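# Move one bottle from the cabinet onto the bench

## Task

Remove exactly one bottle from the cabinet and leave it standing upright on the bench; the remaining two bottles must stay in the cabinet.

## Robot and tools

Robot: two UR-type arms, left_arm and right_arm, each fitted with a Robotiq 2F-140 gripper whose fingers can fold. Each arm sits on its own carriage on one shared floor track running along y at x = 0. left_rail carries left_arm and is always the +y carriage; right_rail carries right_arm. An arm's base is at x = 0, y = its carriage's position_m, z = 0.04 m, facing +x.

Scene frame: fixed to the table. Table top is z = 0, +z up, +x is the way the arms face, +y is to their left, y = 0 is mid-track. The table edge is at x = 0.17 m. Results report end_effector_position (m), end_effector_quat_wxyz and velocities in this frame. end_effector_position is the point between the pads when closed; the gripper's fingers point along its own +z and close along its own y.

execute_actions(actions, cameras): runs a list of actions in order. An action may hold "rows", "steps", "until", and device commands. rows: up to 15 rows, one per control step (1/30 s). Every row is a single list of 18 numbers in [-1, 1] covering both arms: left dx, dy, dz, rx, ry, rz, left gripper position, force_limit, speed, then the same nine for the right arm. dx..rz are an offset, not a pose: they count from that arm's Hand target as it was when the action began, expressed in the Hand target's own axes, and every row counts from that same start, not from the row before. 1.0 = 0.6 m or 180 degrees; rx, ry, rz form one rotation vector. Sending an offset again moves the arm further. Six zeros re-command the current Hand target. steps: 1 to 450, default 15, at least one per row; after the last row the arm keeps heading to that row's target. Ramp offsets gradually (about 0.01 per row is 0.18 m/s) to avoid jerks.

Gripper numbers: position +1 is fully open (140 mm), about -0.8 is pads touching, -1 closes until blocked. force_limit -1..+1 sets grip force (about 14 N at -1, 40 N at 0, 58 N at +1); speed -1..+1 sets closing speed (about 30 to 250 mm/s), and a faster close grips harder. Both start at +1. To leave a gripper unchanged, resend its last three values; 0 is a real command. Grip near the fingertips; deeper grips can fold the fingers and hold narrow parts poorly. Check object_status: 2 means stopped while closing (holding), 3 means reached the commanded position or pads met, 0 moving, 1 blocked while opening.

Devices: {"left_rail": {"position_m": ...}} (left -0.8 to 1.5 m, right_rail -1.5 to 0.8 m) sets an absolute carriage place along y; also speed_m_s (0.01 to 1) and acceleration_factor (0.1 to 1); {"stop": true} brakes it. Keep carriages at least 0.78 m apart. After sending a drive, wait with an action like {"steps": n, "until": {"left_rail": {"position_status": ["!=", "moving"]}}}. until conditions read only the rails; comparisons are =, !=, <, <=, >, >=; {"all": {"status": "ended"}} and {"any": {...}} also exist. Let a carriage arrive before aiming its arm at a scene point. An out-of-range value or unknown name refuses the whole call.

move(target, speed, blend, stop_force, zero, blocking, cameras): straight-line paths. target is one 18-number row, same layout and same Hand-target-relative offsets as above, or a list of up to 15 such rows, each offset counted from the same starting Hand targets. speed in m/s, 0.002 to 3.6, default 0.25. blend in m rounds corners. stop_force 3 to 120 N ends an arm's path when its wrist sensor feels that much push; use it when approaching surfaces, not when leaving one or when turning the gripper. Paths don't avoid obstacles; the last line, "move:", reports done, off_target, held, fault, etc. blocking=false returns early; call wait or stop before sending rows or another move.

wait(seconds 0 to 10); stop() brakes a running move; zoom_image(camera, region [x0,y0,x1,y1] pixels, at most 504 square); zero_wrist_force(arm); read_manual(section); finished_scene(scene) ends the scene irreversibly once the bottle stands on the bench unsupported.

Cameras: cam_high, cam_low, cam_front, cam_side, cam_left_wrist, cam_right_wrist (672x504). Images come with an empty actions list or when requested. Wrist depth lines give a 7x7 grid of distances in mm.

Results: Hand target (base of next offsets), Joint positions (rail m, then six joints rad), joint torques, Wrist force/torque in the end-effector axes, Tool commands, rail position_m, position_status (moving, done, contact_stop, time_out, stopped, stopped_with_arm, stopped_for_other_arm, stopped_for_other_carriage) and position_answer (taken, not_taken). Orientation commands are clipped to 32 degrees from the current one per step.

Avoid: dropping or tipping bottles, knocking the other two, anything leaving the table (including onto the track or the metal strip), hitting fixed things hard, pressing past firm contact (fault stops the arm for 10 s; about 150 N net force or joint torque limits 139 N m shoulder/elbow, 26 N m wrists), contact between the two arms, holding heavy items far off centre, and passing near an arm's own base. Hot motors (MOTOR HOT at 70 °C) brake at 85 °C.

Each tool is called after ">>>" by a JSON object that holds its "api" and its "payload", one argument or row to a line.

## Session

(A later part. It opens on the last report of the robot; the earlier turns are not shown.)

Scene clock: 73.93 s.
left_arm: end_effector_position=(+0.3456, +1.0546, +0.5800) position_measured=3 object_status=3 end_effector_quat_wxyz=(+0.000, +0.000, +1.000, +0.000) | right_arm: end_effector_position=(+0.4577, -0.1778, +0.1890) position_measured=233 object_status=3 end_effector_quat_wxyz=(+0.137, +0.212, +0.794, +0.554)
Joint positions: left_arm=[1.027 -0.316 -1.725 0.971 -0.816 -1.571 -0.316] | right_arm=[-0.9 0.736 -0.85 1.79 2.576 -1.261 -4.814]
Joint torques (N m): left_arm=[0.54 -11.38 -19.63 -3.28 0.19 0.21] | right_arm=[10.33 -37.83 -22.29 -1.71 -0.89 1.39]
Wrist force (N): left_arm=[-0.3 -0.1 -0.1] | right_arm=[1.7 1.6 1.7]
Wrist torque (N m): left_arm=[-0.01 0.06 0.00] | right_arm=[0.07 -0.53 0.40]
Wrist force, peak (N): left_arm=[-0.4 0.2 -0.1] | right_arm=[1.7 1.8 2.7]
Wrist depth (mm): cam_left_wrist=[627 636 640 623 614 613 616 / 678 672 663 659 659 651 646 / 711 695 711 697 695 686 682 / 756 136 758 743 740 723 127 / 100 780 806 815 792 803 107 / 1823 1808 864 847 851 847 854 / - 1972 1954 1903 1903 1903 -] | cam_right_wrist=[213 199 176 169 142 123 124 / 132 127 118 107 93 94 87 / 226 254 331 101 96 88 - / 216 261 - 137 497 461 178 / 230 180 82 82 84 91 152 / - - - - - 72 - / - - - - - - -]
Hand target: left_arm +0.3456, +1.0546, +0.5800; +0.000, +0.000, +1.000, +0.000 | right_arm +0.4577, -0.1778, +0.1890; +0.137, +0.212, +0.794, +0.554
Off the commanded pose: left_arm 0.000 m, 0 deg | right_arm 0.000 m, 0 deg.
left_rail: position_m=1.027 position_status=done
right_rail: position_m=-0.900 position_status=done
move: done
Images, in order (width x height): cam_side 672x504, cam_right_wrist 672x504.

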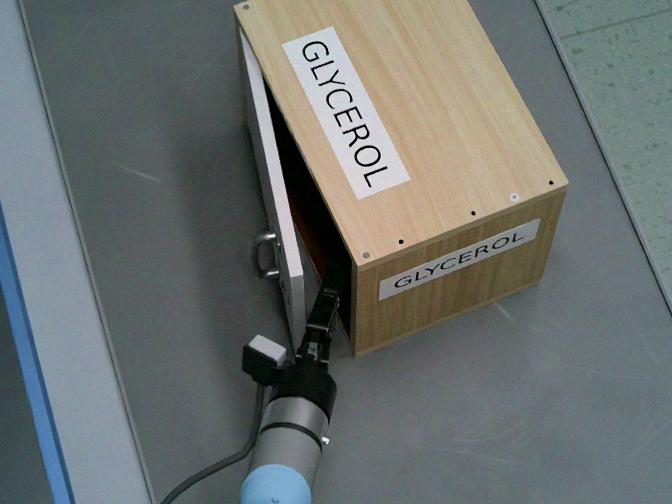

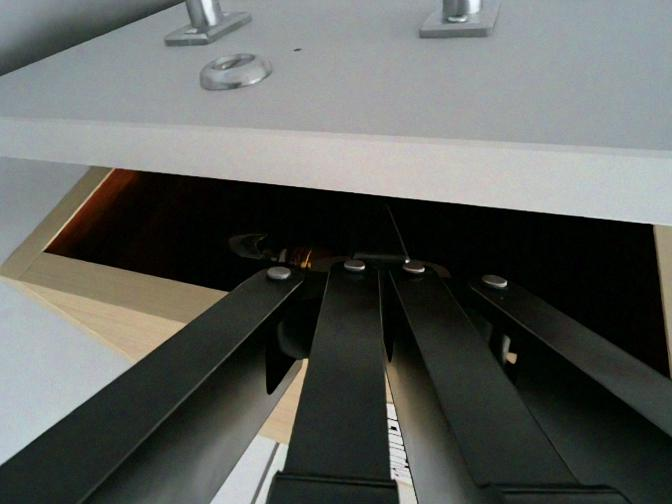

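>>> {"api": "move", "payload": {
  "target": [
    [0,0,0,0,0,0,1,1,1,0.104,-0.0103,-0.0284,0,0,0,-1,-1,0],
    [0,0,0,0,0,0,1,1,1,0.2363,-0.0123,-0.0337,0,0,0,-1,-1,0],
    [0,0,0,0,0,0,1,1,1,0.3655,-0.0024,-0.0066,0,0,0,-1,-1,0],
    [0,0,0,0,0,0,1,1,1,0.4842,0.0189,0.052,0,0,0,-1,-1,0]
  ],
  "speed": 0.12,
  "blend": 0.02,
  "stop_force": 35,
  "cameras": ["cam_right_wrist","cam_side","cam_front"]
}}

Scene clock: 79.73 s.
left_arm: end_effector_position=(+0.3456, +1.0546, +0.5800) position_measured=3 object_status=3 end_effector_quat_wxyz=(+0.000, +0.000, +1.000, +0.000) | right_arm: end_effector_position=(+0.2203, -0.0071, +0.1936) position_measured=233 object_status=3 end_effector_quat_wxyz=(+0.137, +0.212, +0.794, +0.554)
Joint positions: left_arm=[1.027 -0.316 -1.725 0.971 -0.816 -1.571 -0.316] | right_arm=[-0.9 1.237 -0.732 1.518 2.716 -1.73 -4.635]
Joint torques (N m): left_arm=[0.4 -10.88 -19.01 -3.22 0.18 0.18] | right_arm=[12.1 -43.68 -25.35 -1.72 -0.76 1.28]
Wrist force (N): left_arm=[-0.2 0.0 0.3] | right_arm=[-0.6 0.8 -1.3]
Wrist torque (N m): left_arm=[0.00 0.04 0.01] | right_arm=[0.11 -0.48 0.39]
Wrist force, peak (N): left_arm=[-0.2 -0.1 -0.3] | right_arm=[-1.3 2.5 2.7]
Wrist depth (mm): cam_left_wrist=[638 638 629 625 616 613 609 / 674 667 663 661 655 649 646 / 721 702 700 704 704 702 686 / 756 136 766 745 738 714 702 / 100 127 806 803 797 795 107 / 1870 868 871 857 831 837 844 / - - 1886 1808 - - -] | cam_right_wrist=[- 91 83 81 71 - - / - 113 116 106 96 85 75 / 230 259 185 156 129 125 105 / 243 305 358 114 203 177 174 / 249 283 82 82 83 91 - / - - - - - 72 - / - - - - - - -]
Hand target: left_arm +0.3456, +1.0546, +0.5800; +0.000, +0.000, +1.000, +0.000 | right_arm +0.2203, -0.0071, +0.1936; +0.137, +0.212, +0.794, +0.554
Off the commanded pose: left_arm 0.000 m, 0 deg | right_arm 0.000 m, 0 deg.
left_rail: position_m=1.027 position_status=done
right_rail: position_m=-0.900 position_status=done
move: done
Images, in order (width x height): cam_front 672x504, cam_side 672x504, cam_right_wrist 672x504.

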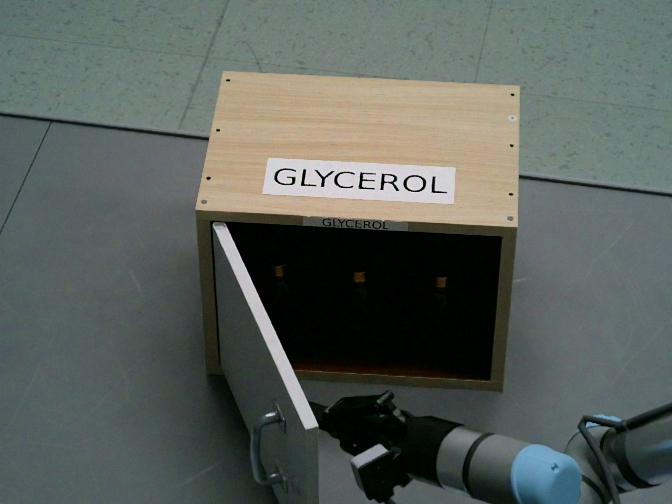

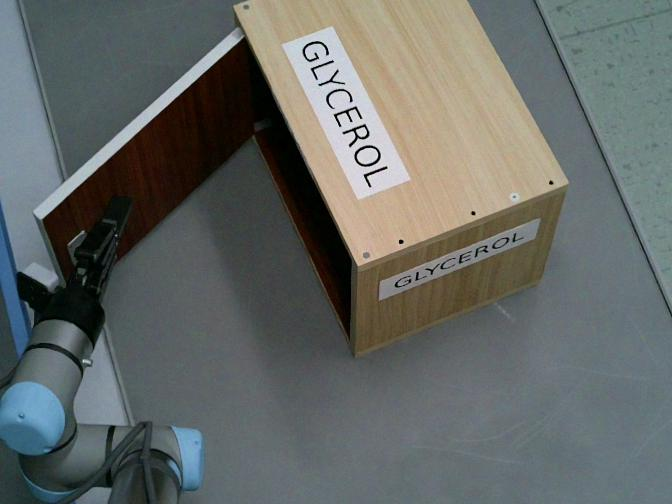

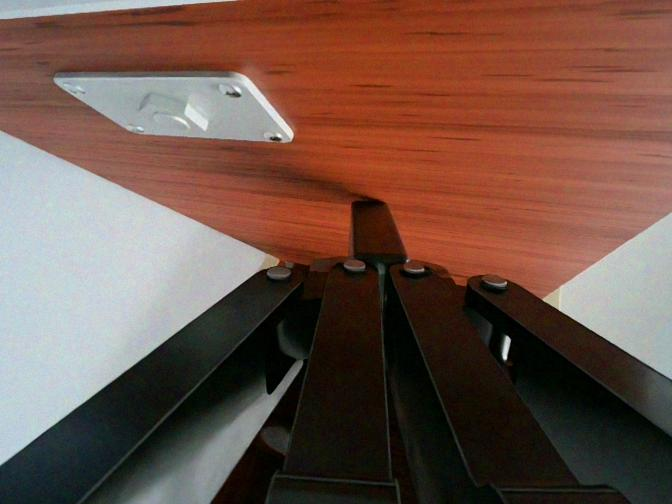

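>>> {"api": "move", "payload": {
  "target": [
    [0,0,0,0,0,0,1,1,1,0.0975,0.0327,0.09,0,0,0,-1,-1,0],
    [0,0,0,0,0,0,1,1,1,0.1687,0.0714,0.1962,0,0,0,-1,-1,0],
    [0,0,0,0,0,0,1,1,1,0.1965,0.1026,0.282,0,0,0,-1,-1,0]
  ],
  "speed": 0.12,
  "blend": 0.02,
  "stop_force": 35,
  "cameras": ["cam_right_wrist","cam_side","cam_front"]
}}

Scene clock: 83.67 s.
left_arm: end_effector_position=(+0.3456, +1.0546, +0.5800) position_measured=3 object_status=3 end_effector_quat_wxyz=(+0.000, +0.000, +1.000, +0.000) | right_arm: end_effector_position=(+0.2052, +0.2076, +0.1941) position_measured=233 object_status=3 end_effector_quat_wxyz=(+0.137, +0.212, +0.794, +0.554)
Joint positions: left_arm=[1.027 -0.316 -1.725 0.971 -0.816 -1.571 -0.316] | right_arm=[-0.9 1.339 -0.151 0.297 3.365 -1.824 -4.598]
Joint torques (N m): left_arm=[0.46 -10.85 -19.43 -3.27 0.07 0.21] | right_arm=[11.7 -63.23 -31.14 -2.4 -1 1.33]
Wrist force (N): left_arm=[0.0 -0.1 0.0] | right_arm=[0.0 -0.6 -0.6]
Wrist torque (N m): left_arm=[-0.02 0.00 0.01] | right_arm=[0.27 -0.58 0.38]
Wrist force, peak (N): left_arm=[-0.4 0.1 0.2] | right_arm=[2.8 1.7 -2.5]
Wrist depth (mm): cam_left_wrist=[625 638 622 629 618 609 613 / 674 667 661 653 653 651 644 / 723 714 700 695 697 693 695 / 743 136 748 751 733 716 714 / 100 789 797 831 803 792 107 / 1793 1695 857 847 871 841 844 / 1920 1778 1972 1903 1972 1838 -] | cam_right_wrist=[- - 161 150 133 128 118 / 222 197 177 163 146 - 126 / 239 212 192 172 158 146 139 / 242 238 213 - 162 156 148 / 248 - 82 82 84 91 - / - - - - - 72 - / - - - - - - -]
Hand target: left_arm +0.3456, +1.0546, +0.5800; +0.000, +0.000, +1.000, +0.000 | right_arm +0.2052, +0.2076, +0.1941; +0.137, +0.212, +0.794, +0.554
Off the commanded pose: left_arm 0.000 m, 0 deg | right_arm 0.000 m, 0 deg.
left_rail: position_m=1.027 position_status=done
right_rail: position_m=-0.900 position_status=done
move: done
Images, in order (width x height): cam_front 672x504, cam_side 672x504, cam_right_wrist 672x504.

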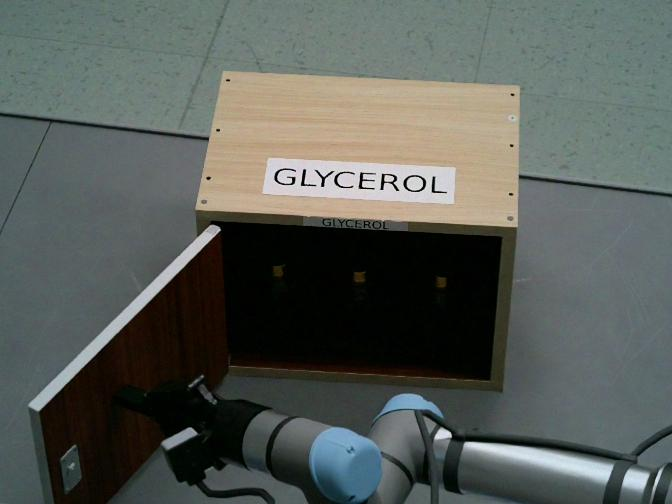

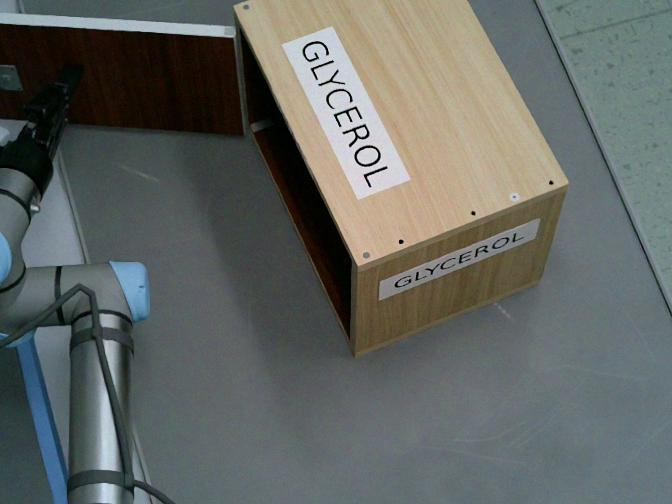

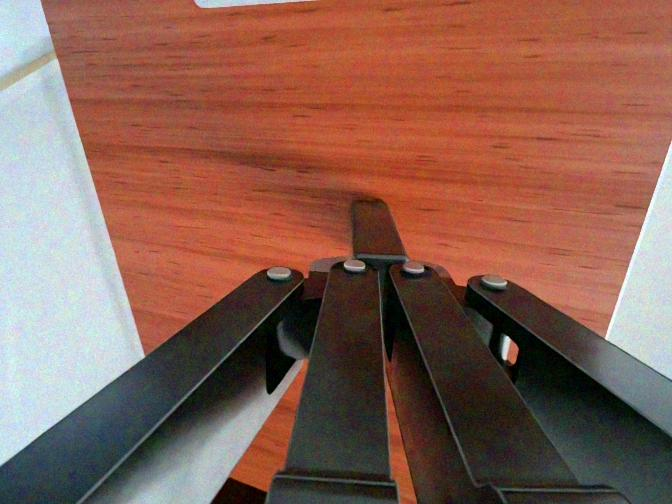

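>>> {"api": "move", "payload": {
  "target": [0,0,0,0,0,0,1,1,1,-0.729,-0.185,-0.832,-0.257,-0.257,0.567,1,-1,0],
  "speed": 0.3
}}

>>> {"api": "execute_actions", "payload": {
  "actions": [
    {"right_rail":{"position_m":-0.5},"steps":120,"until":{"right_rail":{"position_status":["!=","moving"]}}}
  ],
  "cameras": ["cam_right_wrist","cam_side","cam_high"]
}}

Scene clock: 90.73 s.
left_arm: end_effector_position=(+0.3456, +1.0546, +0.5800) position_measured=3 object_status=3 end_effector_quat_wxyz=(+0.000, +0.000, +1.000, +0.000) | right_arm: end_effector_position=(+0.3410, -0.4485, +0.2571) position_measured=3 object_status=3 end_effector_quat_wxyz=(-0.005, +0.824, +0.004, +0.566)
Joint positions: left_arm=[1.027 -0.316 -1.725 0.971 -0.816 -1.571 -0.316] | right_arm=[-0.9 1.158 -1.271 2.194 2.968 -2.586 -2.47]
Joint torques (N m): left_arm=[0.95 -10.81 -19.58 -3.33 0.15 0.21] | right_arm=[-11.25 -39.45 -22.18 -1.02 0.28 1.37]
Wrist force (N): left_arm=[0.1 0.0 0.2] | right_arm=[3.0 0.1 1.0]
Wrist torque (N m): left_arm=[0.00 -0.01 0.00] | right_arm=[-0.07 -0.59 0.00]
Wrist force, peak (N): left_arm=[-0.3 -0.2 -0.2] | right_arm=[3.8 0.8 2.0]
Wrist depth (mm): cam_left_wrist=[642 631 623 627 625 616 614 / 674 667 661 663 653 644 644 / 714 725 702 704 693 682 676 / 751 136 748 740 743 716 128 / 100 812 812 800 800 792 107 / - 1854 857 868 837 851 844 / 1920 1954 1854 1920 1763 2191 -] | cam_right_wrist=[340 482 4581 - - 4235 4489 / 337 507 3117 - 3206 3563 2993 / 335 467 662 684 722 753 719 / - 132 551 573 531 531 137 / - 422 458 454 465 451 111 / - 382 389 392 395 394 382 / - 337 324 339 342 344 345]
Hand target: left_arm +0.3456, +1.0546, +0.5800; +0.000, +0.000, +1.000, +0.000 | right_arm +0.3410, -0.4485, +0.2571; -0.005, +0.824, +0.004, +0.566
Off the commanded pose: left_arm 0.000 m, 0 deg | right_arm 0.000 m, 0 deg.
left_rail: position_m=1.027 position_status=done
right_rail: position_m=-0.900 position_status=done
move: done

Scene clock: 92.47 s.
left_arm: end_effector_position=(+0.3456, +1.0546, +0.5800) position_measured=3 object_status=3 end_effector_quat_wxyz=(+0.000, +0.000, +1.000, +0.000) | right_arm: end_effector_position=(+0.3410, -0.0485, +0.2571) position_measured=3 object_status=3 end_effector_quat_wxyz=(-0.005, +0.824, +0.004, +0.566)
Joint positions: left_arm=[1.027 -0.316 -1.725 0.971 -0.816 -1.571 -0.316] | right_arm=[-0.5 1.158 -1.271 2.194 2.968 -2.585 -2.47]
Joint torques (N m): left_arm=[0.75 -10.99 -19.14 -3.23 0.16 0.32] | right_arm=[-8.66 -34.09 -11.82 -2.17 -1.13 1.04]
Wrist force (N): left_arm=[-0.2 0.0 0.0] | right_arm=[3.0 0.2 1.2]
Wrist torque (N m): left_arm=[0.02 0.04 0.00] | right_arm=[-0.03 -0.58 0.00]
Wrist force, peak (N): left_arm=[-0.3 0.2 0.0] | right_arm=[3.0 1.5 1.2]
Wrist depth (mm): cam_left_wrist=[634 636 631 620 620 616 618 / 676 672 667 659 653 653 646 / 725 716 702 704 689 697 686 / 748 136 761 766 728 728 702 / 100 792 792 806 795 800 107 / 1735 825 868 878 847 847 837 / 1920 1954 1903 1920 1886 1870 -] | cam_right_wrist=[209 211 207 216 218 222 224 / 310 470 515 521 511 337 256 / 309 435 581 588 567 337 682 / - 131 511 499 484 366 137 / - 398 428 432 435 426 111 / - 387 388 390 392 395 382 / - 330 342 339 340 342 346]
Hand target: left_arm +0.3456, +1.0546, +0.5800; +0.000, +0.000, +1.000, +0.000 | right_arm +0.3410, -0.0485, +0.2571; -0.005, +0.824, +0.004, +0.566
Tool commands: left_gripper/position=+1.0 left_gripper/force_limit=+1.0 left_gripper/speed=+1.0 right_gripper/position=+1.0 right_gripper/force_limit=-1.0 right_gripper/speed=+0.0
Off the commanded pose: left_arm 0.000 m, 0 deg | right_arm 0.000 m, 0 deg.
left_rail: position_m=1.027 position_status=done
right_rail: position_m=-0.500 position_status=done
Images, in order (width x height): cam_high 672x504, cam_side 672x504, cam_right_wrist 672x504.

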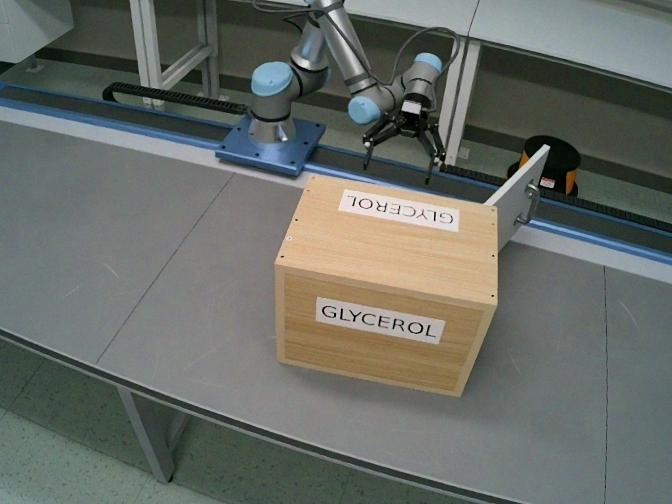

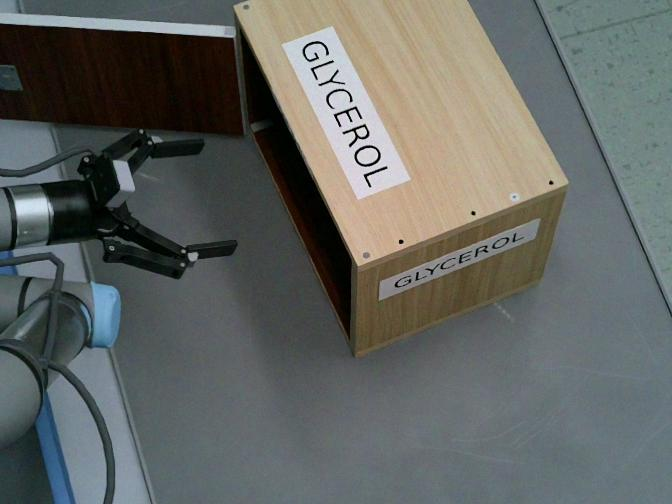

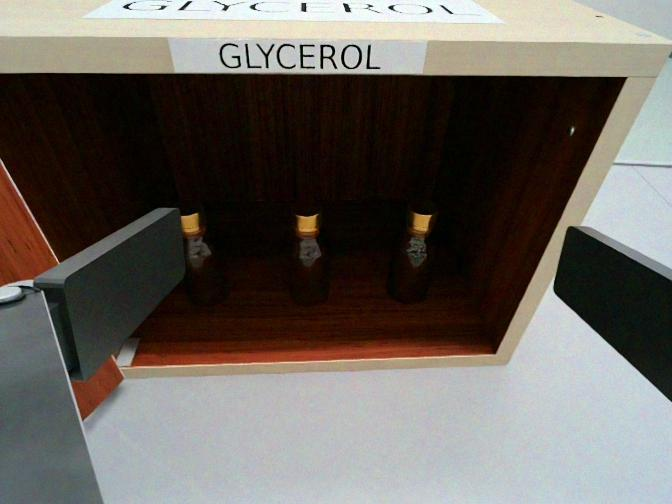

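>>> {"api": "move", "payload": {
  "target": [0,0,0,0,0,0,1,1,1,-0.0844,0.1008,0.1377,0,-0.05,0,0,-1,0],
  "speed": 0.25,
  "cameras": ["cam_right_wrist","cam_side"]
}}

Scene clock: 96.67 s.
left_arm: end_effector_position=(+0.3456, +1.0546, +0.5800) position_measured=3 object_status=3 end_effector_quat_wxyz=(+0.000, +0.000, +1.000, +0.000) | right_arm: end_effector_position=(+0.4006, -0.1080, +0.1800) position_measured=129 object_status=3 end_effector_quat_wxyz=(-0.004, +0.866, +0.005, +0.499)
Joint positions: left_arm=[1.027 -0.316 -1.725 0.971 -0.816 -1.571 -0.316] | right_arm=[-0.5 0.913 -1.257 2.327 2.822 -2.315 -2.576]
Joint torques (N m): left_arm=[0.41 -11.01 -19.34 -3.48 0.21 0.21] | right_arm=[-10.9 -17.33 -7.9 -5.77 0.33 -1.68]
Wrist force (N): left_arm=[-0.2 0.1 0.0] | right_arm=[2.8 0.1 1.1]
Wrist torque (N m): left_arm=[0.03 0.05 0.01] | right_arm=[-0.05 -0.57 0.19]
Wrist force, peak (N): left_arm=[-0.3 0.1 0.1] | right_arm=[3.4 -1.2 -0.5]
Wrist depth (mm): cam_left_wrist=[634 629 629 632 620 611 613 / 680 667 661 661 678 651 642 / 721 704 716 721 693 691 676 / 753 136 748 753 745 711 126 / 100 806 819 803 800 800 107 / - 861 861 854 864 844 844 / 1903 1854 1886 1886 1823 1763 -] | cam_right_wrist=[392 410 413 417 379 210 164 / 416 472 462 478 391 212 540 / 308 424 305 420 392 230 464 / 360 355 151 351 356 246 395 / - - 80 322 325 112 90 / - - 290 298 302 - - / - - - 268 268 - -]
Hand target: left_arm +0.3456, +1.0546, +0.5800; +0.000, +0.000, +1.000, +0.000 | right_arm +0.4006, -0.1080, +0.1800; -0.004, +0.866, +0.005, +0.499
Off the commanded pose: left_arm 0.000 m, 0 deg | right_arm 0.000 m, 0 deg.
left_rail: position_m=1.027 position_status=done
right_rail: position_m=-0.500 position_status=done
move: done
Images, in order (width x height): cam_side 672x504, cam_right_wrist 672x504.

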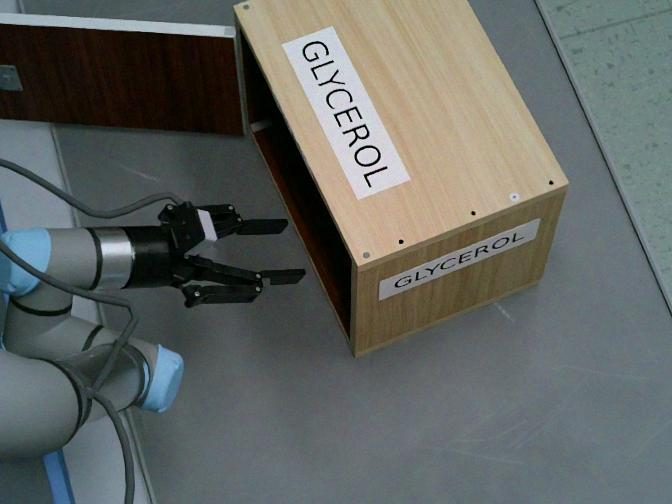

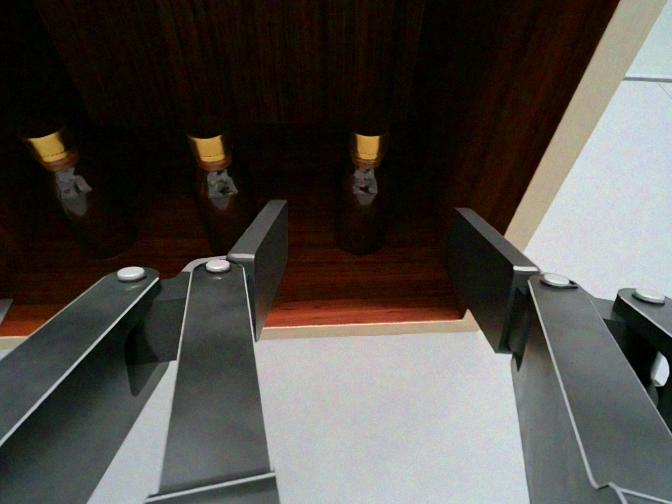

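>>> {"api": "move", "payload": {
  "target": [0,0,0,0,0,0,1,1,1,-0.031,0.003,0.2297,0,0,0,0,-1,0],
  "speed": 0.12,
  "stop_force": 15,
  "cameras": ["cam_right_wrist","cam_side"]
}}

Scene clock: 100.20 s.
left_arm: end_effector_position=(+0.3456, +1.0546, +0.5800) position_measured=3 object_status=3 end_effector_quat_wxyz=(+0.000, +0.000, +1.000, +0.000) | right_arm: end_effector_position=(+0.5106, -0.1082, +0.0948) position_measured=129 object_status=3 end_effector_quat_wxyz=(-0.004, +0.866, +0.005, +0.499)
Joint positions: left_arm=[1.027 -0.316 -1.725 0.971 -0.816 -1.571 -0.316] | right_arm=[-0.5 0.718 -0.932 2.183 2.54 -2.165 -2.736]
Joint torques (N m): left_arm=[1.42 -11.41 -19.85 -3.31 0.13 0.17] | right_arm=[-11.66 -27.53 -16.7 -5.8 0.74 -1.31]
Wrist force (N): left_arm=[-0.2 -0.2 -0.1] | right_arm=[2.2 -0.1 0.9]
Wrist torque (N m): left_arm=[-0.03 0.03 0.00] | right_arm=[-0.09 -0.42 0.18]
Wrist force, peak (N): left_arm=[-0.4 0.1 0.0] | right_arm=[3.0 -0.4 1.1]
Wrist depth (mm): cam_left_wrist=[625 629 629 623 613 613 616 / 669 674 672 663 661 644 644 / 721 709 697 707 695 684 689 / 740 136 751 740 738 714 718 / 100 795 815 783 761 792 107 / - 875 861 854 815 864 102 / 1990 1870 1854 2046 1972 1854 -] | cam_right_wrist=[299 302 308 311 305 188 130 / - 336 338 340 283 189 131 / 159 164 292 287 285 191 132 / 238 171 153 246 237 171 132 / - - 80 217 213 112 83 / - - 188 193 193 - - / - - - 182 186 - -]
Hand target: left_arm +0.3456, +1.0546, +0.5800; +0.000, +0.000, +1.000, +0.000 | right_arm +0.5106, -0.1082, +0.0948; -0.004, +0.866, +0.005, +0.499
Off the commanded pose: left_arm 0.000 m, 0 deg | right_arm 0.000 m, 0 deg.
left_rail: position_m=1.027 position_status=done
right_rail: position_m=-0.500 position_status=done
move: done
Images, in order (width x height): cam_side 672x504, cam_right_wrist 672x504.

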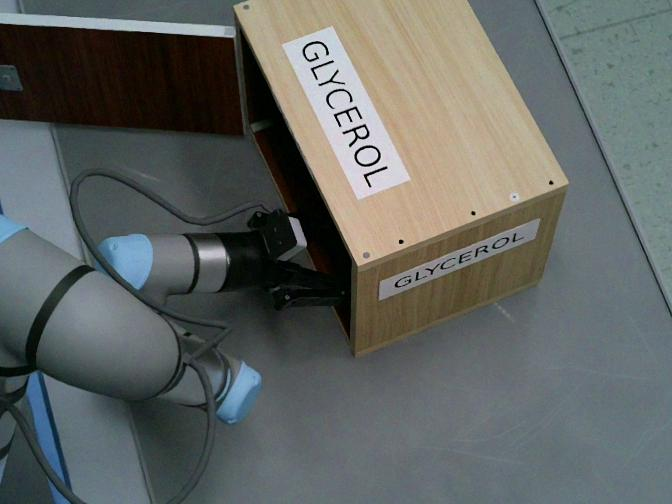

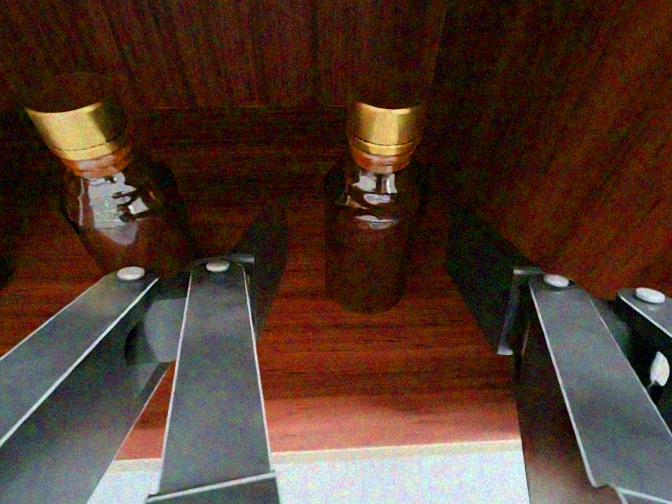

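>>> {"api": "move", "payload": {
  "target": [0,0,0,0,0,0,1,1,1,-0.011,0,0.094,0,0,0,0,-1,0],
  "speed": 0.08,
  "stop_force": 10,
  "cameras": ["cam_right_wrist"]
}}

Scene clock: 102.63 s.
left_arm: end_effector_position=(+0.3456, +1.0546, +0.5800) position_measured=3 object_status=3 end_effector_quat_wxyz=(+0.000, +0.000, +1.000, +0.000) | right_arm: end_effector_position=(+0.5561, -0.1075, +0.0608) position_measured=129 object_status=3 end_effector_quat_wxyz=(-0.004, +0.866, +0.005, +0.499)
Joint positions: left_arm=[1.027 -0.316 -1.725 0.971 -0.816 -1.571 -0.316] | right_arm=[-0.5 0.655 -0.813 2.09 2.491 -2.115 -2.781]
Joint torques (N m): left_arm=[0.51 -10.72 -19.92 -3.32 0.22 0.16] | right_arm=[-11.5 -31.29 -15.74 -5.66 0.86 -1.31]
Wrist force (N): left_arm=[-0.1 -0.2 0.0] | right_arm=[2.6 -0.2 0.9]
Wrist torque (N m): left_arm=[-0.03 0.02 0.00] | right_arm=[-0.14 -0.54 0.20]
Wrist force, peak (N): left_arm=[-0.5 -0.1 0.1] | right_arm=[2.9 -0.3 1.3]
Wrist depth (mm): cam_left_wrist=[636 631 629 620 620 616 604 / 680 669 655 655 655 657 640 / 718 718 716 702 702 686 689 / 748 136 751 743 735 714 700 / 100 795 809 809 789 812 107 / 1763 871 861 854 857 857 - / 1954 1763 1954 1808 1903 1903 -] | cam_right_wrist=[256 260 263 259 256 179 124 / 278 282 284 - - 182 125 / 122 233 239 - - 184 126 / 118 156 155 - - 155 127 / - - 80 176 175 112 83 / - - 153 157 157 - - / - - - 141 141 - -]
Hand target: left_arm +0.3456, +1.0546, +0.5800; +0.000, +0.000, +1.000, +0.000 | right_arm +0.5561, -0.1075, +0.0608; -0.004, +0.866, +0.005, +0.499
Off the commanded pose: left_arm 0.000 m, 0 deg | right_arm 0.000 m, 0 deg.
left_rail: position_m=1.027 position_status=done
right_rail: position_m=-0.500 position_status=done
move: done
Images, in order (width x height): cam_right_wrist 672x504.

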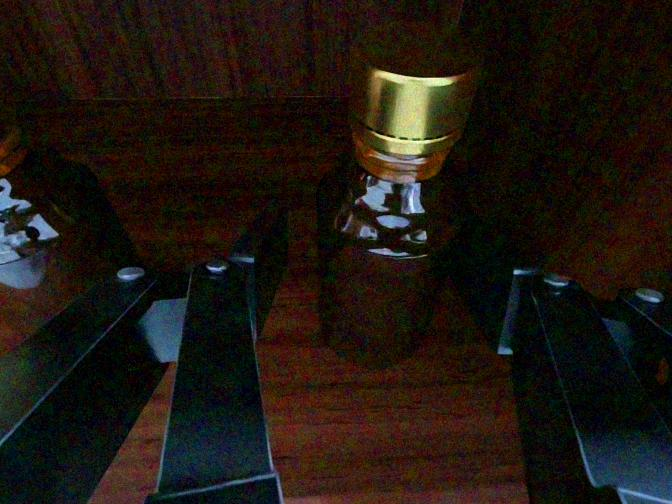

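>>> {"api": "move", "payload": {
  "target": [0,0,0,0,0,0,1,1,1,0.0095,0.005,0.0195,0,0,0,0,-1,0],
  "speed": 0.06,
  "stop_force": 8
}}

>>> {"api": "execute_actions", "payload": {
  "actions": [
    {"rows":[[0,0,0,0,0,0,1,1,1,0,0,0,0,0,0,-1,-0.1,-1]],"steps":75}
  ],
  "cameras": ["cam_right_wrist"]
}}

Scene clock: 104.77 s.
left_arm: end_effector_position=(+0.3456, +1.0546, +0.5800) position_measured=3 object_status=3 end_effector_quat_wxyz=(+0.000, +0.000, +1.000, +0.000) | right_arm: end_effector_position=(+0.5691, -0.1104, +0.0599) position_measured=129 object_status=3 end_effector_quat_wxyz=(-0.004, +0.866, +0.005, +0.499)
Joint positions: left_arm=[1.027 -0.316 -1.725 0.971 -0.816 -1.571 -0.316] | right_arm=[-0.5 0.634 -0.805 2.071 2.493 -2.097 -2.795]
Joint torques (N m): left_arm=[0.55 -10.69 -19.54 -3.26 0.24 0.25] | right_arm=[-11.1 -31.41 -16.15 -1.89 0.8 -1.42]
Wrist force (N): left_arm=[-0.1 0.0 -0.1] | right_arm=[2.7 -0.2 0.6]
Wrist torque (N m): left_arm=[0.02 0.03 0.01] | right_arm=[-0.13 -0.55 0.20]
Wrist force, peak (N): left_arm=[-0.4 0.0 -0.1] | right_arm=[3.0 -0.3 1.0]
Wrist depth (mm): cam_left_wrist=[632 627 618 625 629 613 609 / 669 663 663 655 646 655 644 / 718 711 707 691 693 697 693 / 745 136 764 745 738 728 704 / 100 812 806 800 792 792 107 / 1808 1854 871 854 854 847 841 / - 1903 1870 1793 1778 1886 -] | cam_right_wrist=[245 248 251 247 250 172 119 / 270 273 274 - - 175 120 / 240 235 236 - 83 175 121 / 120 201 154 - - 156 127 / - - 80 - 172 112 82 / - - 152 154 157 - - / - - - 140 141 - -]
Hand target: left_arm +0.3456, +1.0546, +0.5800; +0.000, +0.000, +1.000, +0.000 | right_arm +0.5691, -0.1104, +0.0599; -0.004, +0.866, +0.005, +0.499
Off the commanded pose: left_arm 0.000 m, 0 deg | right_arm 0.000 m, 0 deg.
left_rail: position_m=1.027 position_status=done
right_rail: position_m=-0.500 position_status=done
move: done

Scene clock: 107.47 s.
left_arm: end_effector_position=(+0.3456, +1.0546, +0.5800) position_measured=3 object_status=3 end_effector_quat_wxyz=(+0.000, +0.000, +1.000, +0.000) | right_arm: end_effector_position=(+0.5691, -0.1104, +0.0599) position_measured=226 object_status=2 end_effector_quat_wxyz=(-0.004, +0.866, +0.005, +0.499)
Joint positions: left_arm=[1.027 -0.316 -1.725 0.971 -0.816 -1.571 -0.316] | right_arm=[-0.5 0.634 -0.805 2.071 2.493 -2.097 -2.795]
Joint torques (N m): left_arm=[0.72 -10.98 -20.29 -3.33 0.3 0.17] | right_arm=[-4.38 -48.23 -8.57 -1.98 -1.74 0.06]
Wrist force (N): left_arm=[-0.1 0.1 -0.1] | right_arm=[2.2 -0.1 1.8]
Wrist torque (N m): left_arm=[0.03 0.02 0.00] | right_arm=[-0.12 -0.53 0.19]
Wrist force, peak (N): left_arm=[-0.4 0.1 0.1] | right_arm=[5.1 -0.4 1.9]
Wrist depth (mm): cam_left_wrist=[634 623 623 623 623 614 620 / 669 674 655 661 651 653 646 / 709 725 695 700 695 700 674 / 745 136 772 745 745 704 709 / 99 803 806 775 800 789 107 / 1763 857 871 857 851 834 851 / - 2046 1886 1886 1408 1937 -] | cam_right_wrist=[246 247 250 254 252 172 119 / 271 272 275 282 280 174 120 / 242 234 236 - - 164 121 / 123 201 200 - - 156 121 / - 75 76 - - 92 82 / - 75 - - - - 77 / - - - 136 137 - -]
Hand target: left_arm +0.3456, +1.0546, +0.5800; +0.000, +0.000, +1.000, +0.000 | right_arm +0.5691, -0.1104, +0.0599; -0.004, +0.866, +0.005, +0.499
Off the commanded pose: left_arm 0.000 m, 0 deg | right_arm 0.000 m, 0 deg.
left_rail: position_m=1.027 position_status=done
right_rail: position_m=-0.500 position_status=done
Images, in order (width x height): cam_right_wrist 672x504.

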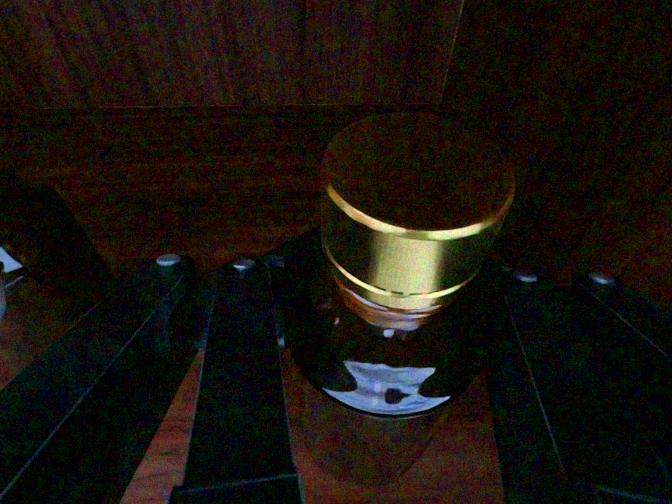

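>>> {"api": "execute_actions", "payload": {
  "actions": [
    {"rows":[[0,0,0,0,0,0,1,1,1,0,0,0,0,0,0,0,-0.1,-1]],"steps":75}
  ],
  "cameras": ["cam_right_wrist"]
}}

Scene clock: 110.57 s.
left_arm: end_effector_position=(+0.3456, +1.0546, +0.5800) position_measured=3 object_status=3 end_effector_quat_wxyz=(+0.000, +0.000, +1.000, +0.000) | right_arm: end_effector_position=(+0.5691, -0.1104, +0.0599) position_measured=129 object_status=3 end_effector_quat_wxyz=(-0.004, +0.866, +0.005, +0.499)
Joint positions: left_arm=[1.027 -0.316 -1.725 0.971 -0.816 -1.571 -0.316] | right_arm=[-0.5 0.634 -0.805 2.071 2.493 -2.097 -2.795]
Joint torques (N m): left_arm=[0.77 -10.83 -19.44 -3.18 0.22 0.22] | right_arm=[6.18 -49.4 -5.22 -2.23 -0.45 0.52]
Wrist force (N): left_arm=[-0.3 0.2 0.0] | right_arm=[2.8 -0.2 1.2]
Wrist torque (N m): left_arm=[0.05 0.07 0.00] | right_arm=[-0.12 -0.58 0.19]
Wrist force, peak (N): left_arm=[-0.3 -0.1 0.3] | right_arm=[3.6 0.0 0.0]
Wrist depth (mm): cam_left_wrist=[634 631 627 620 625 609 616 / 676 669 659 647 657 657 642 / 725 704 693 709 693 695 691 / 745 136 753 748 740 714 707 / 100 800 815 795 803 783 107 / 1735 864 864 871 861 847 822 / 1903 2008 1920 1920 1854 1854 -] | cam_right_wrist=[246 247 251 254 252 172 119 / 269 273 274 284 279 174 120 / 241 235 236 - - 164 121 / 120 200 133 - - 156 127 / - - 75 - - 112 83 / - - 149 - - - - / - - - 137 141 - -]
Hand target: left_arm +0.3456, +1.0546, +0.5800; +0.000, +0.000, +1.000, +0.000 | right_arm +0.5691, -0.1104, +0.0599; -0.004, +0.866, +0.005, +0.499
Off the commanded pose: left_arm 0.000 m, 0 deg | right_arm 0.000 m, 0 deg.
left_rail: position_m=1.027 position_status=done
right_rail: position_m=-0.500 position_status=done
Images, in order (width x height): cam_right_wrist 672x504.

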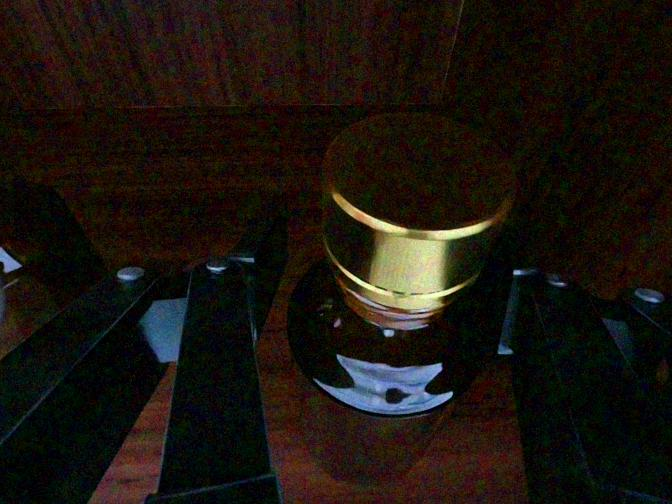

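>>> {"api": "move", "payload": {
  "target": [0,0,0,0,0,0,1,1,1,-0.04,0,-0.0693,0,0,0,0,-0.1,-1],
  "speed": 0.08,
  "cameras": ["cam_right_wrist"]
}}

Scene clock: 112.60 s.
left_arm: end_effector_position=(+0.3456, +1.0546, +0.5800) position_measured=3 object_status=3 end_effector_quat_wxyz=(+0.000, +0.000, +1.000, +0.000) | right_arm: end_effector_position=(+0.5212, -0.1110, +0.0600) position_measured=129 object_status=3 end_effector_quat_wxyz=(-0.004, +0.866, +0.005, +0.499)
Joint positions: left_arm=[1.027 -0.316 -1.725 0.971 -0.816 -1.571 -0.316] | right_arm=[-0.5 0.698 -0.832 2.159 2.456 -2.149 -2.751]
Joint torques (N m): left_arm=[0.62 -10.75 -19.37 -3.32 0.24 0.2] | right_arm=[11.5 -49.47 -3.33 -5.84 -2.02 1.45]
Wrist force (N): left_arm=[-0.2 0.1 -0.2] | right_arm=[2.5 -0.2 1.0]
Wrist torque (N m): left_arm=[0.02 0.03 0.01] | right_arm=[-0.11 -0.50 0.01]
Wrist force, peak (N): left_arm=[-0.3 0.0 0.3] | right_arm=[3.2 -0.1 1.2]
Wrist depth (mm): cam_left_wrist=[636 632 618 622 618 614 611 / 674 657 669 665 651 644 659 / 723 730 707 680 689 678 684 / 745 136 758 758 745 714 711 / 100 795 803 795 795 777 107 / 1708 868 882 935 819 857 837 / 1870 1886 1937 1838 1838 1808 -] | cam_right_wrist=[290 293 296 - 263 181 125 / 127 283 286 - 247 182 126 / 130 158 236 - 242 184 126 / 148 162 155 - - 155 127 / - - 80 175 172 112 83 / - - 152 156 157 - - / - - - 150 150 - -]
Hand target: left_arm +0.3456, +1.0546, +0.5800; +0.000, +0.000, +1.000, +0.000 | right_arm +0.5211, -0.1110, +0.0600; -0.004, +0.866, +0.005, +0.499
Off the commanded pose: left_arm 0.000 m, 0 deg | right_arm 0.000 m, 0 deg.
left_rail: position_m=1.027 position_status=done
right_rail: position_m=-0.500 position_status=done
move: done
Images, in order (width x height): cam_right_wrist 672x504.

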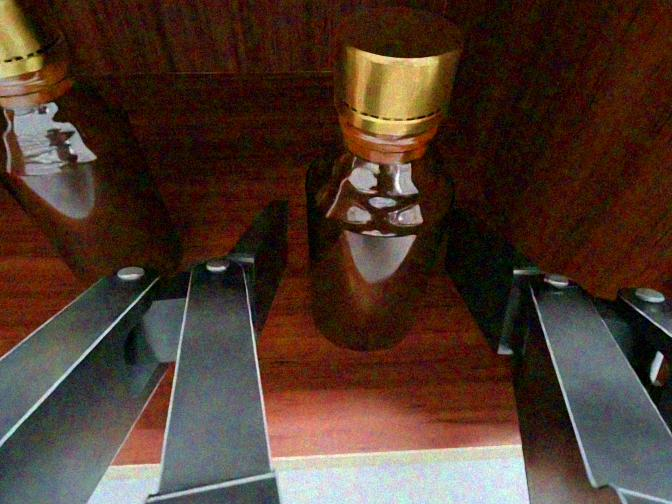

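>>> {"api": "execute_actions", "payload": {
  "actions": [
    {"rows":[[0,0,0,0,0,0,1,1,1,0,0,0,0,0,0,-1,-0.1,-1]],"steps":75}
  ],
  "cameras": ["cam_right_wrist"]
}}

Scene clock: 115.73 s.
left_arm: end_effector_position=(+0.3456, +1.0546, +0.5800) position_measured=3 object_status=3 end_effector_quat_wxyz=(+0.000, +0.000, +1.000, +0.000) | right_arm: end_effector_position=(+0.5211, -0.1110, +0.0600) position_measured=162 object_status=2 end_effector_quat_wxyz=(-0.004, +0.866, +0.005, +0.499)
Joint positions: left_arm=[1.027 -0.316 -1.725 0.971 -0.816 -1.571 -0.316] | right_arm=[-0.5 0.698 -0.832 2.159 2.456 -2.149 -2.751]
Joint torques (N m): left_arm=[0.67 -10.4 -19.41 -3.33 0.12 0.18] | right_arm=[9.65 -45.57 -5.49 -2.99 0.27 1.17]
Wrist force (N): left_arm=[-0.1 -0.1 0.2] | right_arm=[2.6 0.2 0.0]
Wrist torque (N m): left_arm=[-0.03 0.03 0.00] | right_arm=[-0.19 -0.53 -0.06]
Wrist force, peak (N): left_arm=[-0.3 0.3 0.2] | right_arm=[3.5 0.7 -0.6]
Wrist depth (mm): cam_left_wrist=[636 629 622 629 623 620 620 / 674 669 659 655 663 646 651 / 716 716 707 709 691 684 676 / 740 136 743 738 753 711 127 / 100 119 812 789 789 803 107 / 861 868 871 882 847 844 822 / 1972 1854 1920 1870 1854 1808 -] | cam_right_wrist=[291 293 298 - 262 180 124 / 127 283 286 - 246 182 126 / 130 167 237 - 248 184 127 / 154 161 201 - 130 175 128 / - 74 76 169 167 86 81 / - 71 - 156 157 - - / - - - 150 151 - -]
Hand target: left_arm +0.3456, +1.0546, +0.5800; +0.000, +0.000, +1.000, +0.000 | right_arm +0.5211, -0.1110, +0.0600; -0.004, +0.866, +0.005, +0.499
Off the commanded pose: left_arm 0.000 m, 0 deg | right_arm 0.000 m, 0 deg.
left_rail: position_m=1.027 position_status=done
right_rail: position_m=-0.500 position_status=done
Images, in order (width x height): cam_right_wrist 672x504.

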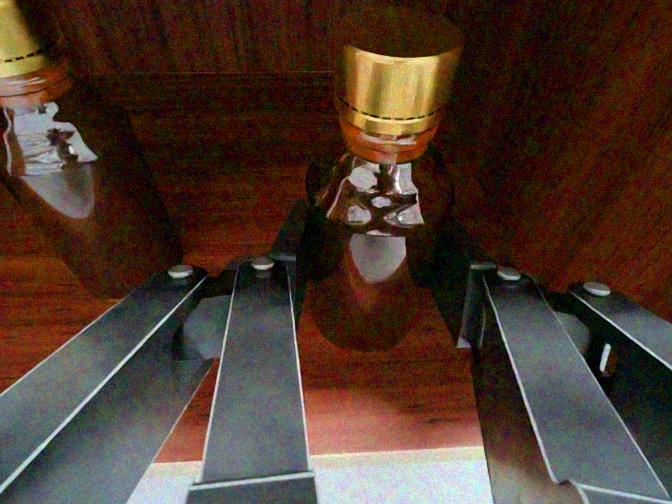

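>>> {"api": "move", "payload": {
  "target": [
    [0,0,0,0,0,0,1,1,1,0.0433,0,-0.025,0,0,0,-1,-0.1,-1],
    [0,0,0,0,0,0,1,1,1,-0.0984,0,-0.2704,0,0,0,-1,-0.1,-1]
  ],
  "speed": [0.05,0.12],
  "cameras": ["cam_right_wrist","cam_front","cam_side"]
}}

Scene clock: 119.27 s.
left_arm: end_effector_position=(+0.3456, +1.0546, +0.5800) position_measured=3 object_status=3 end_effector_quat_wxyz=(+0.000, +0.000, +1.000, +0.000) | right_arm: end_effector_position=(+0.3512, -0.1132, +0.0902) position_measured=162 object_status=2 end_effector_quat_wxyz=(-0.004, +0.866, +0.005, +0.499)
Joint positions: left_arm=[1.027 -0.316 -1.725 0.971 -0.816 -1.571 -0.316] | right_arm=[-0.5 1.013 -1.015 2.403 2.572 -2.385 -2.478]
Joint torques (N m): left_arm=[0.59 -10.19 -19.11 -3.31 0.17 0.19] | right_arm=[11.3 -41.85 -1.95 -2.21 -2.87 1.07]
Wrist force (N): left_arm=[-0.1 0.1 0.0] | right_arm=[-0.2 0.0 1.7]
Wrist torque (N m): left_arm=[0.02 0.03 0.00] | right_arm=[-0.07 -0.44 -0.02]
Wrist force, peak (N): left_arm=[-0.4 0.2 0.0] | right_arm=[1.1 0.3 3.6]
Wrist depth (mm): cam_left_wrist=[640 636 629 629 623 620 609 / 682 667 661 674 655 646 638 / 718 707 704 695 693 693 689 / 743 136 758 745 733 723 711 / 100 795 789 800 795 797 107 / - 875 847 854 851 841 837 / - 1954 1854 1838 1808 1808 -] | cam_right_wrist=[- 407 410 - 307 216 504 / 317 341 316 - 316 263 377 / 281 282 286 - 292 308 321 / 254 265 265 - 129 270 271 / - 75 76 - 222 86 81 / - 71 - 206 207 - - / - - - 185 185 - -]
Hand target: left_arm +0.3456, +1.0546, +0.5800; +0.000, +0.000, +1.000, +0.000 | right_arm +0.3511, -0.1132, +0.0902; -0.004, +0.866, +0.005, +0.499
Off the commanded pose: left_arm 0.000 m, 0 deg | right_arm 0.000 m, 0 deg.
left_rail: position_m=1.027 position_status=done
right_rail: position_m=-0.500 position_status=done
move: done
Images, in order (width x height): cam_front 672x504, cam_side 672x504, cam_right_wrist 672x504.

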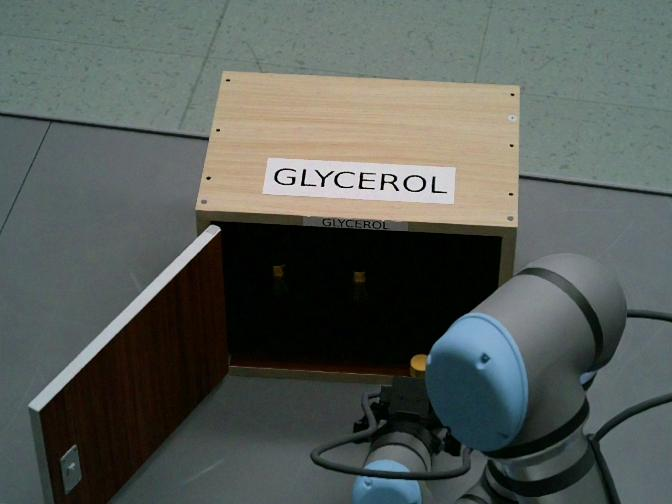

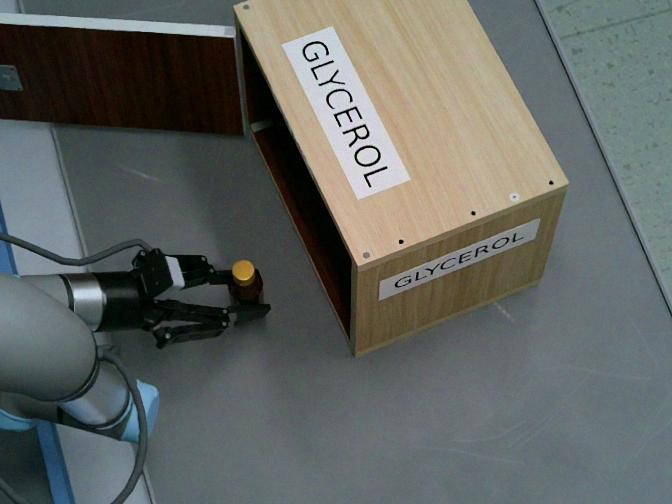

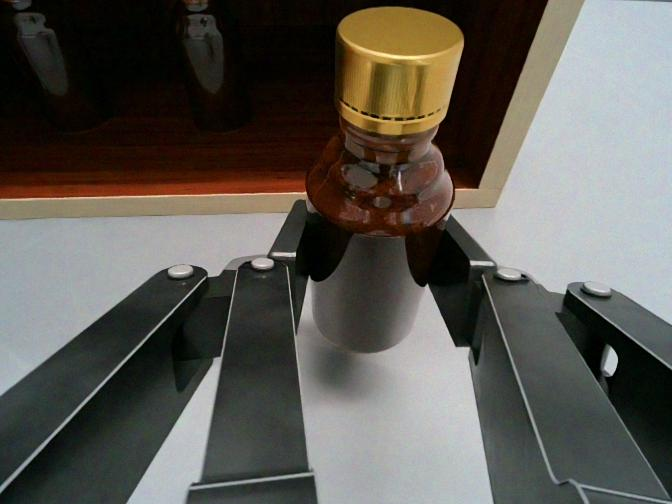

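>>> {"api": "move", "payload": {
  "target": [0,0,0,0,0,0,1,1,1,-0.0433,0,0.025,0,0,0,-1,-0.1,-1],
  "speed": 0.08
}}

>>> {"api": "move", "payload": {
  "target": [0,0,0,0,0,0,1,1,1,-0.036,0,0.0208,0,0,0,-1,-0.1,-1],
  "speed": 0.012,
  "stop_force": 4,
  "cameras": ["cam_right_wrist"]
}}

Scene clock: 120.80 s.
left_arm: end_effector_position=(+0.3456, +1.0546, +0.5800) position_measured=3 object_status=3 end_effector_quat_wxyz=(+0.000, +0.000, +1.000, +0.000) | right_arm: end_effector_position=(+0.3511, -0.1131, +0.0602) position_measured=162 object_status=2 end_effector_quat_wxyz=(-0.004, +0.866, +0.005, +0.499)
Joint positions: left_arm=[1.027 -0.316 -1.725 0.971 -0.816 -1.571 -0.316] | right_arm=[-0.5 1.013 -0.912 2.393 2.48 -2.386 -2.477]
Joint torques (N m): left_arm=[0.8 -11.15 -18.67 -3.3 0.2 0.14] | right_arm=[2.6 -23.3 -12.16 -6.15 -2.8 -1.45]
Wrist force (N): left_arm=[-0.1 0.1 0.2] | right_arm=[-0.3 0.0 2.1]
Wrist torque (N m): left_arm=[0.03 0.01 0.01] | right_arm=[-0.05 -0.43 0.09]
Wrist force, peak (N): left_arm=[-0.3 0.3 0.1] | right_arm=[-0.4 0.1 2.3]
Wrist depth (mm): cam_left_wrist=[638 634 629 625 616 616 608 / 669 669 657 657 647 653 644 / 728 709 709 700 697 689 686 / 733 136 753 721 735 151 126 / 100 795 806 800 792 777 107 / 1808 871 875 875 847 851 834 / 1990 1886 1870 1870 1854 1695 -] | cam_right_wrist=[347 341 289 405 282 215 423 / 283 284 284 94 285 263 334 / 252 251 255 - 255 267 272 / 222 224 224 - 129 230 231 / - 74 76 190 189 86 81 / - 71 - 180 179 - - / - - - 157 158 - -]
Hand target: left_arm +0.3456, +1.0546, +0.5800; +0.000, +0.000, +1.000, +0.000 | right_arm +0.3511, -0.1131, +0.0602; -0.004, +0.866, +0.005, +0.499
Off the commanded pose: left_arm 0.000 m, 0 deg | right_arm 0.000 m, 0 deg.
left_rail: position_m=1.027 position_status=done
right_rail: position_m=-0.500 position_status=done
move: done

Scene clock: 123.40 s.
left_arm: end_effector_position=(+0.3456, +1.0546, +0.5800) position_measured=3 object_status=3 end_effector_quat_wxyz=(+0.000, +0.000, +1.000, +0.000) | right_arm: end_effector_position=(+0.3511, -0.1131, +0.0420) position_measured=162 object_status=2 end_effector_quat_wxyz=(-0.004, +0.866, +0.005, +0.499)
Joint positions: left_arm=[1.027 -0.316 -1.725 0.971 -0.816 -1.571 -0.316] | right_arm=[-0.5 1.013 -0.85 2.383 2.428 -2.386 -2.477]
Joint torques (N m): left_arm=[0.51 -10.31 -19.22 -3.3 0.21 0.22] | right_arm=[6.4 -44.48 1.07 -2.47 -0.89 0.71]
Wrist force (N): left_arm=[-0.1 0.0 -0.2] | right_arm=[1.1 0.6 1.3]
Wrist torque (N m): left_arm=[0.01 0.03 0.01] | right_arm=[0.00 -0.48 0.07]
Wrist force, peak (N): left_arm=[-0.3 0.1 0.2] | right_arm=[12.6 0.4 -5.4]
Wrist depth (mm): cam_left_wrist=[632 631 622 620 620 613 611 / 680 663 665 614 653 627 651 / 718 723 704 702 689 743 702 / 735 136 753 738 735 143 702 / 100 792 815 797 809 766 107 / 1749 861 864 864 854 831 102 / 1990 1920 1808 1854 1763 2127 -] | cam_right_wrist=[- 302 290 96 306 216 398 / 249 250 253 - 250 250 297 / 234 235 237 - 249 241 242 / 199 200 201 - 130 205 198 / - 75 76 169 150 86 82 / - 71 - 153 157 - - / - - - 138 143 - -]
Hand target: left_arm +0.3456, +1.0546, +0.5800; +0.000, +0.000, +1.000, +0.000 | right_arm +0.3511, -0.1131, +0.0420; -0.004, +0.866, +0.005, +0.499 (not the last commanded pose)
Off the commanded pose: left_arm 0.000 m, 0 deg | right_arm 0.007 m, 0 deg.
left_rail: position_m=1.027 position_status=done
right_rail: position_m=-0.500 position_status=done
move: contact (right_arm)
Images, in order (width x height): cam_right_wrist 672x504.

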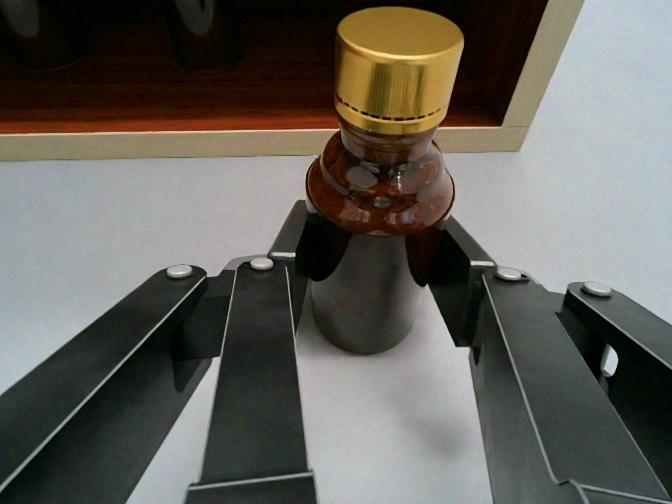

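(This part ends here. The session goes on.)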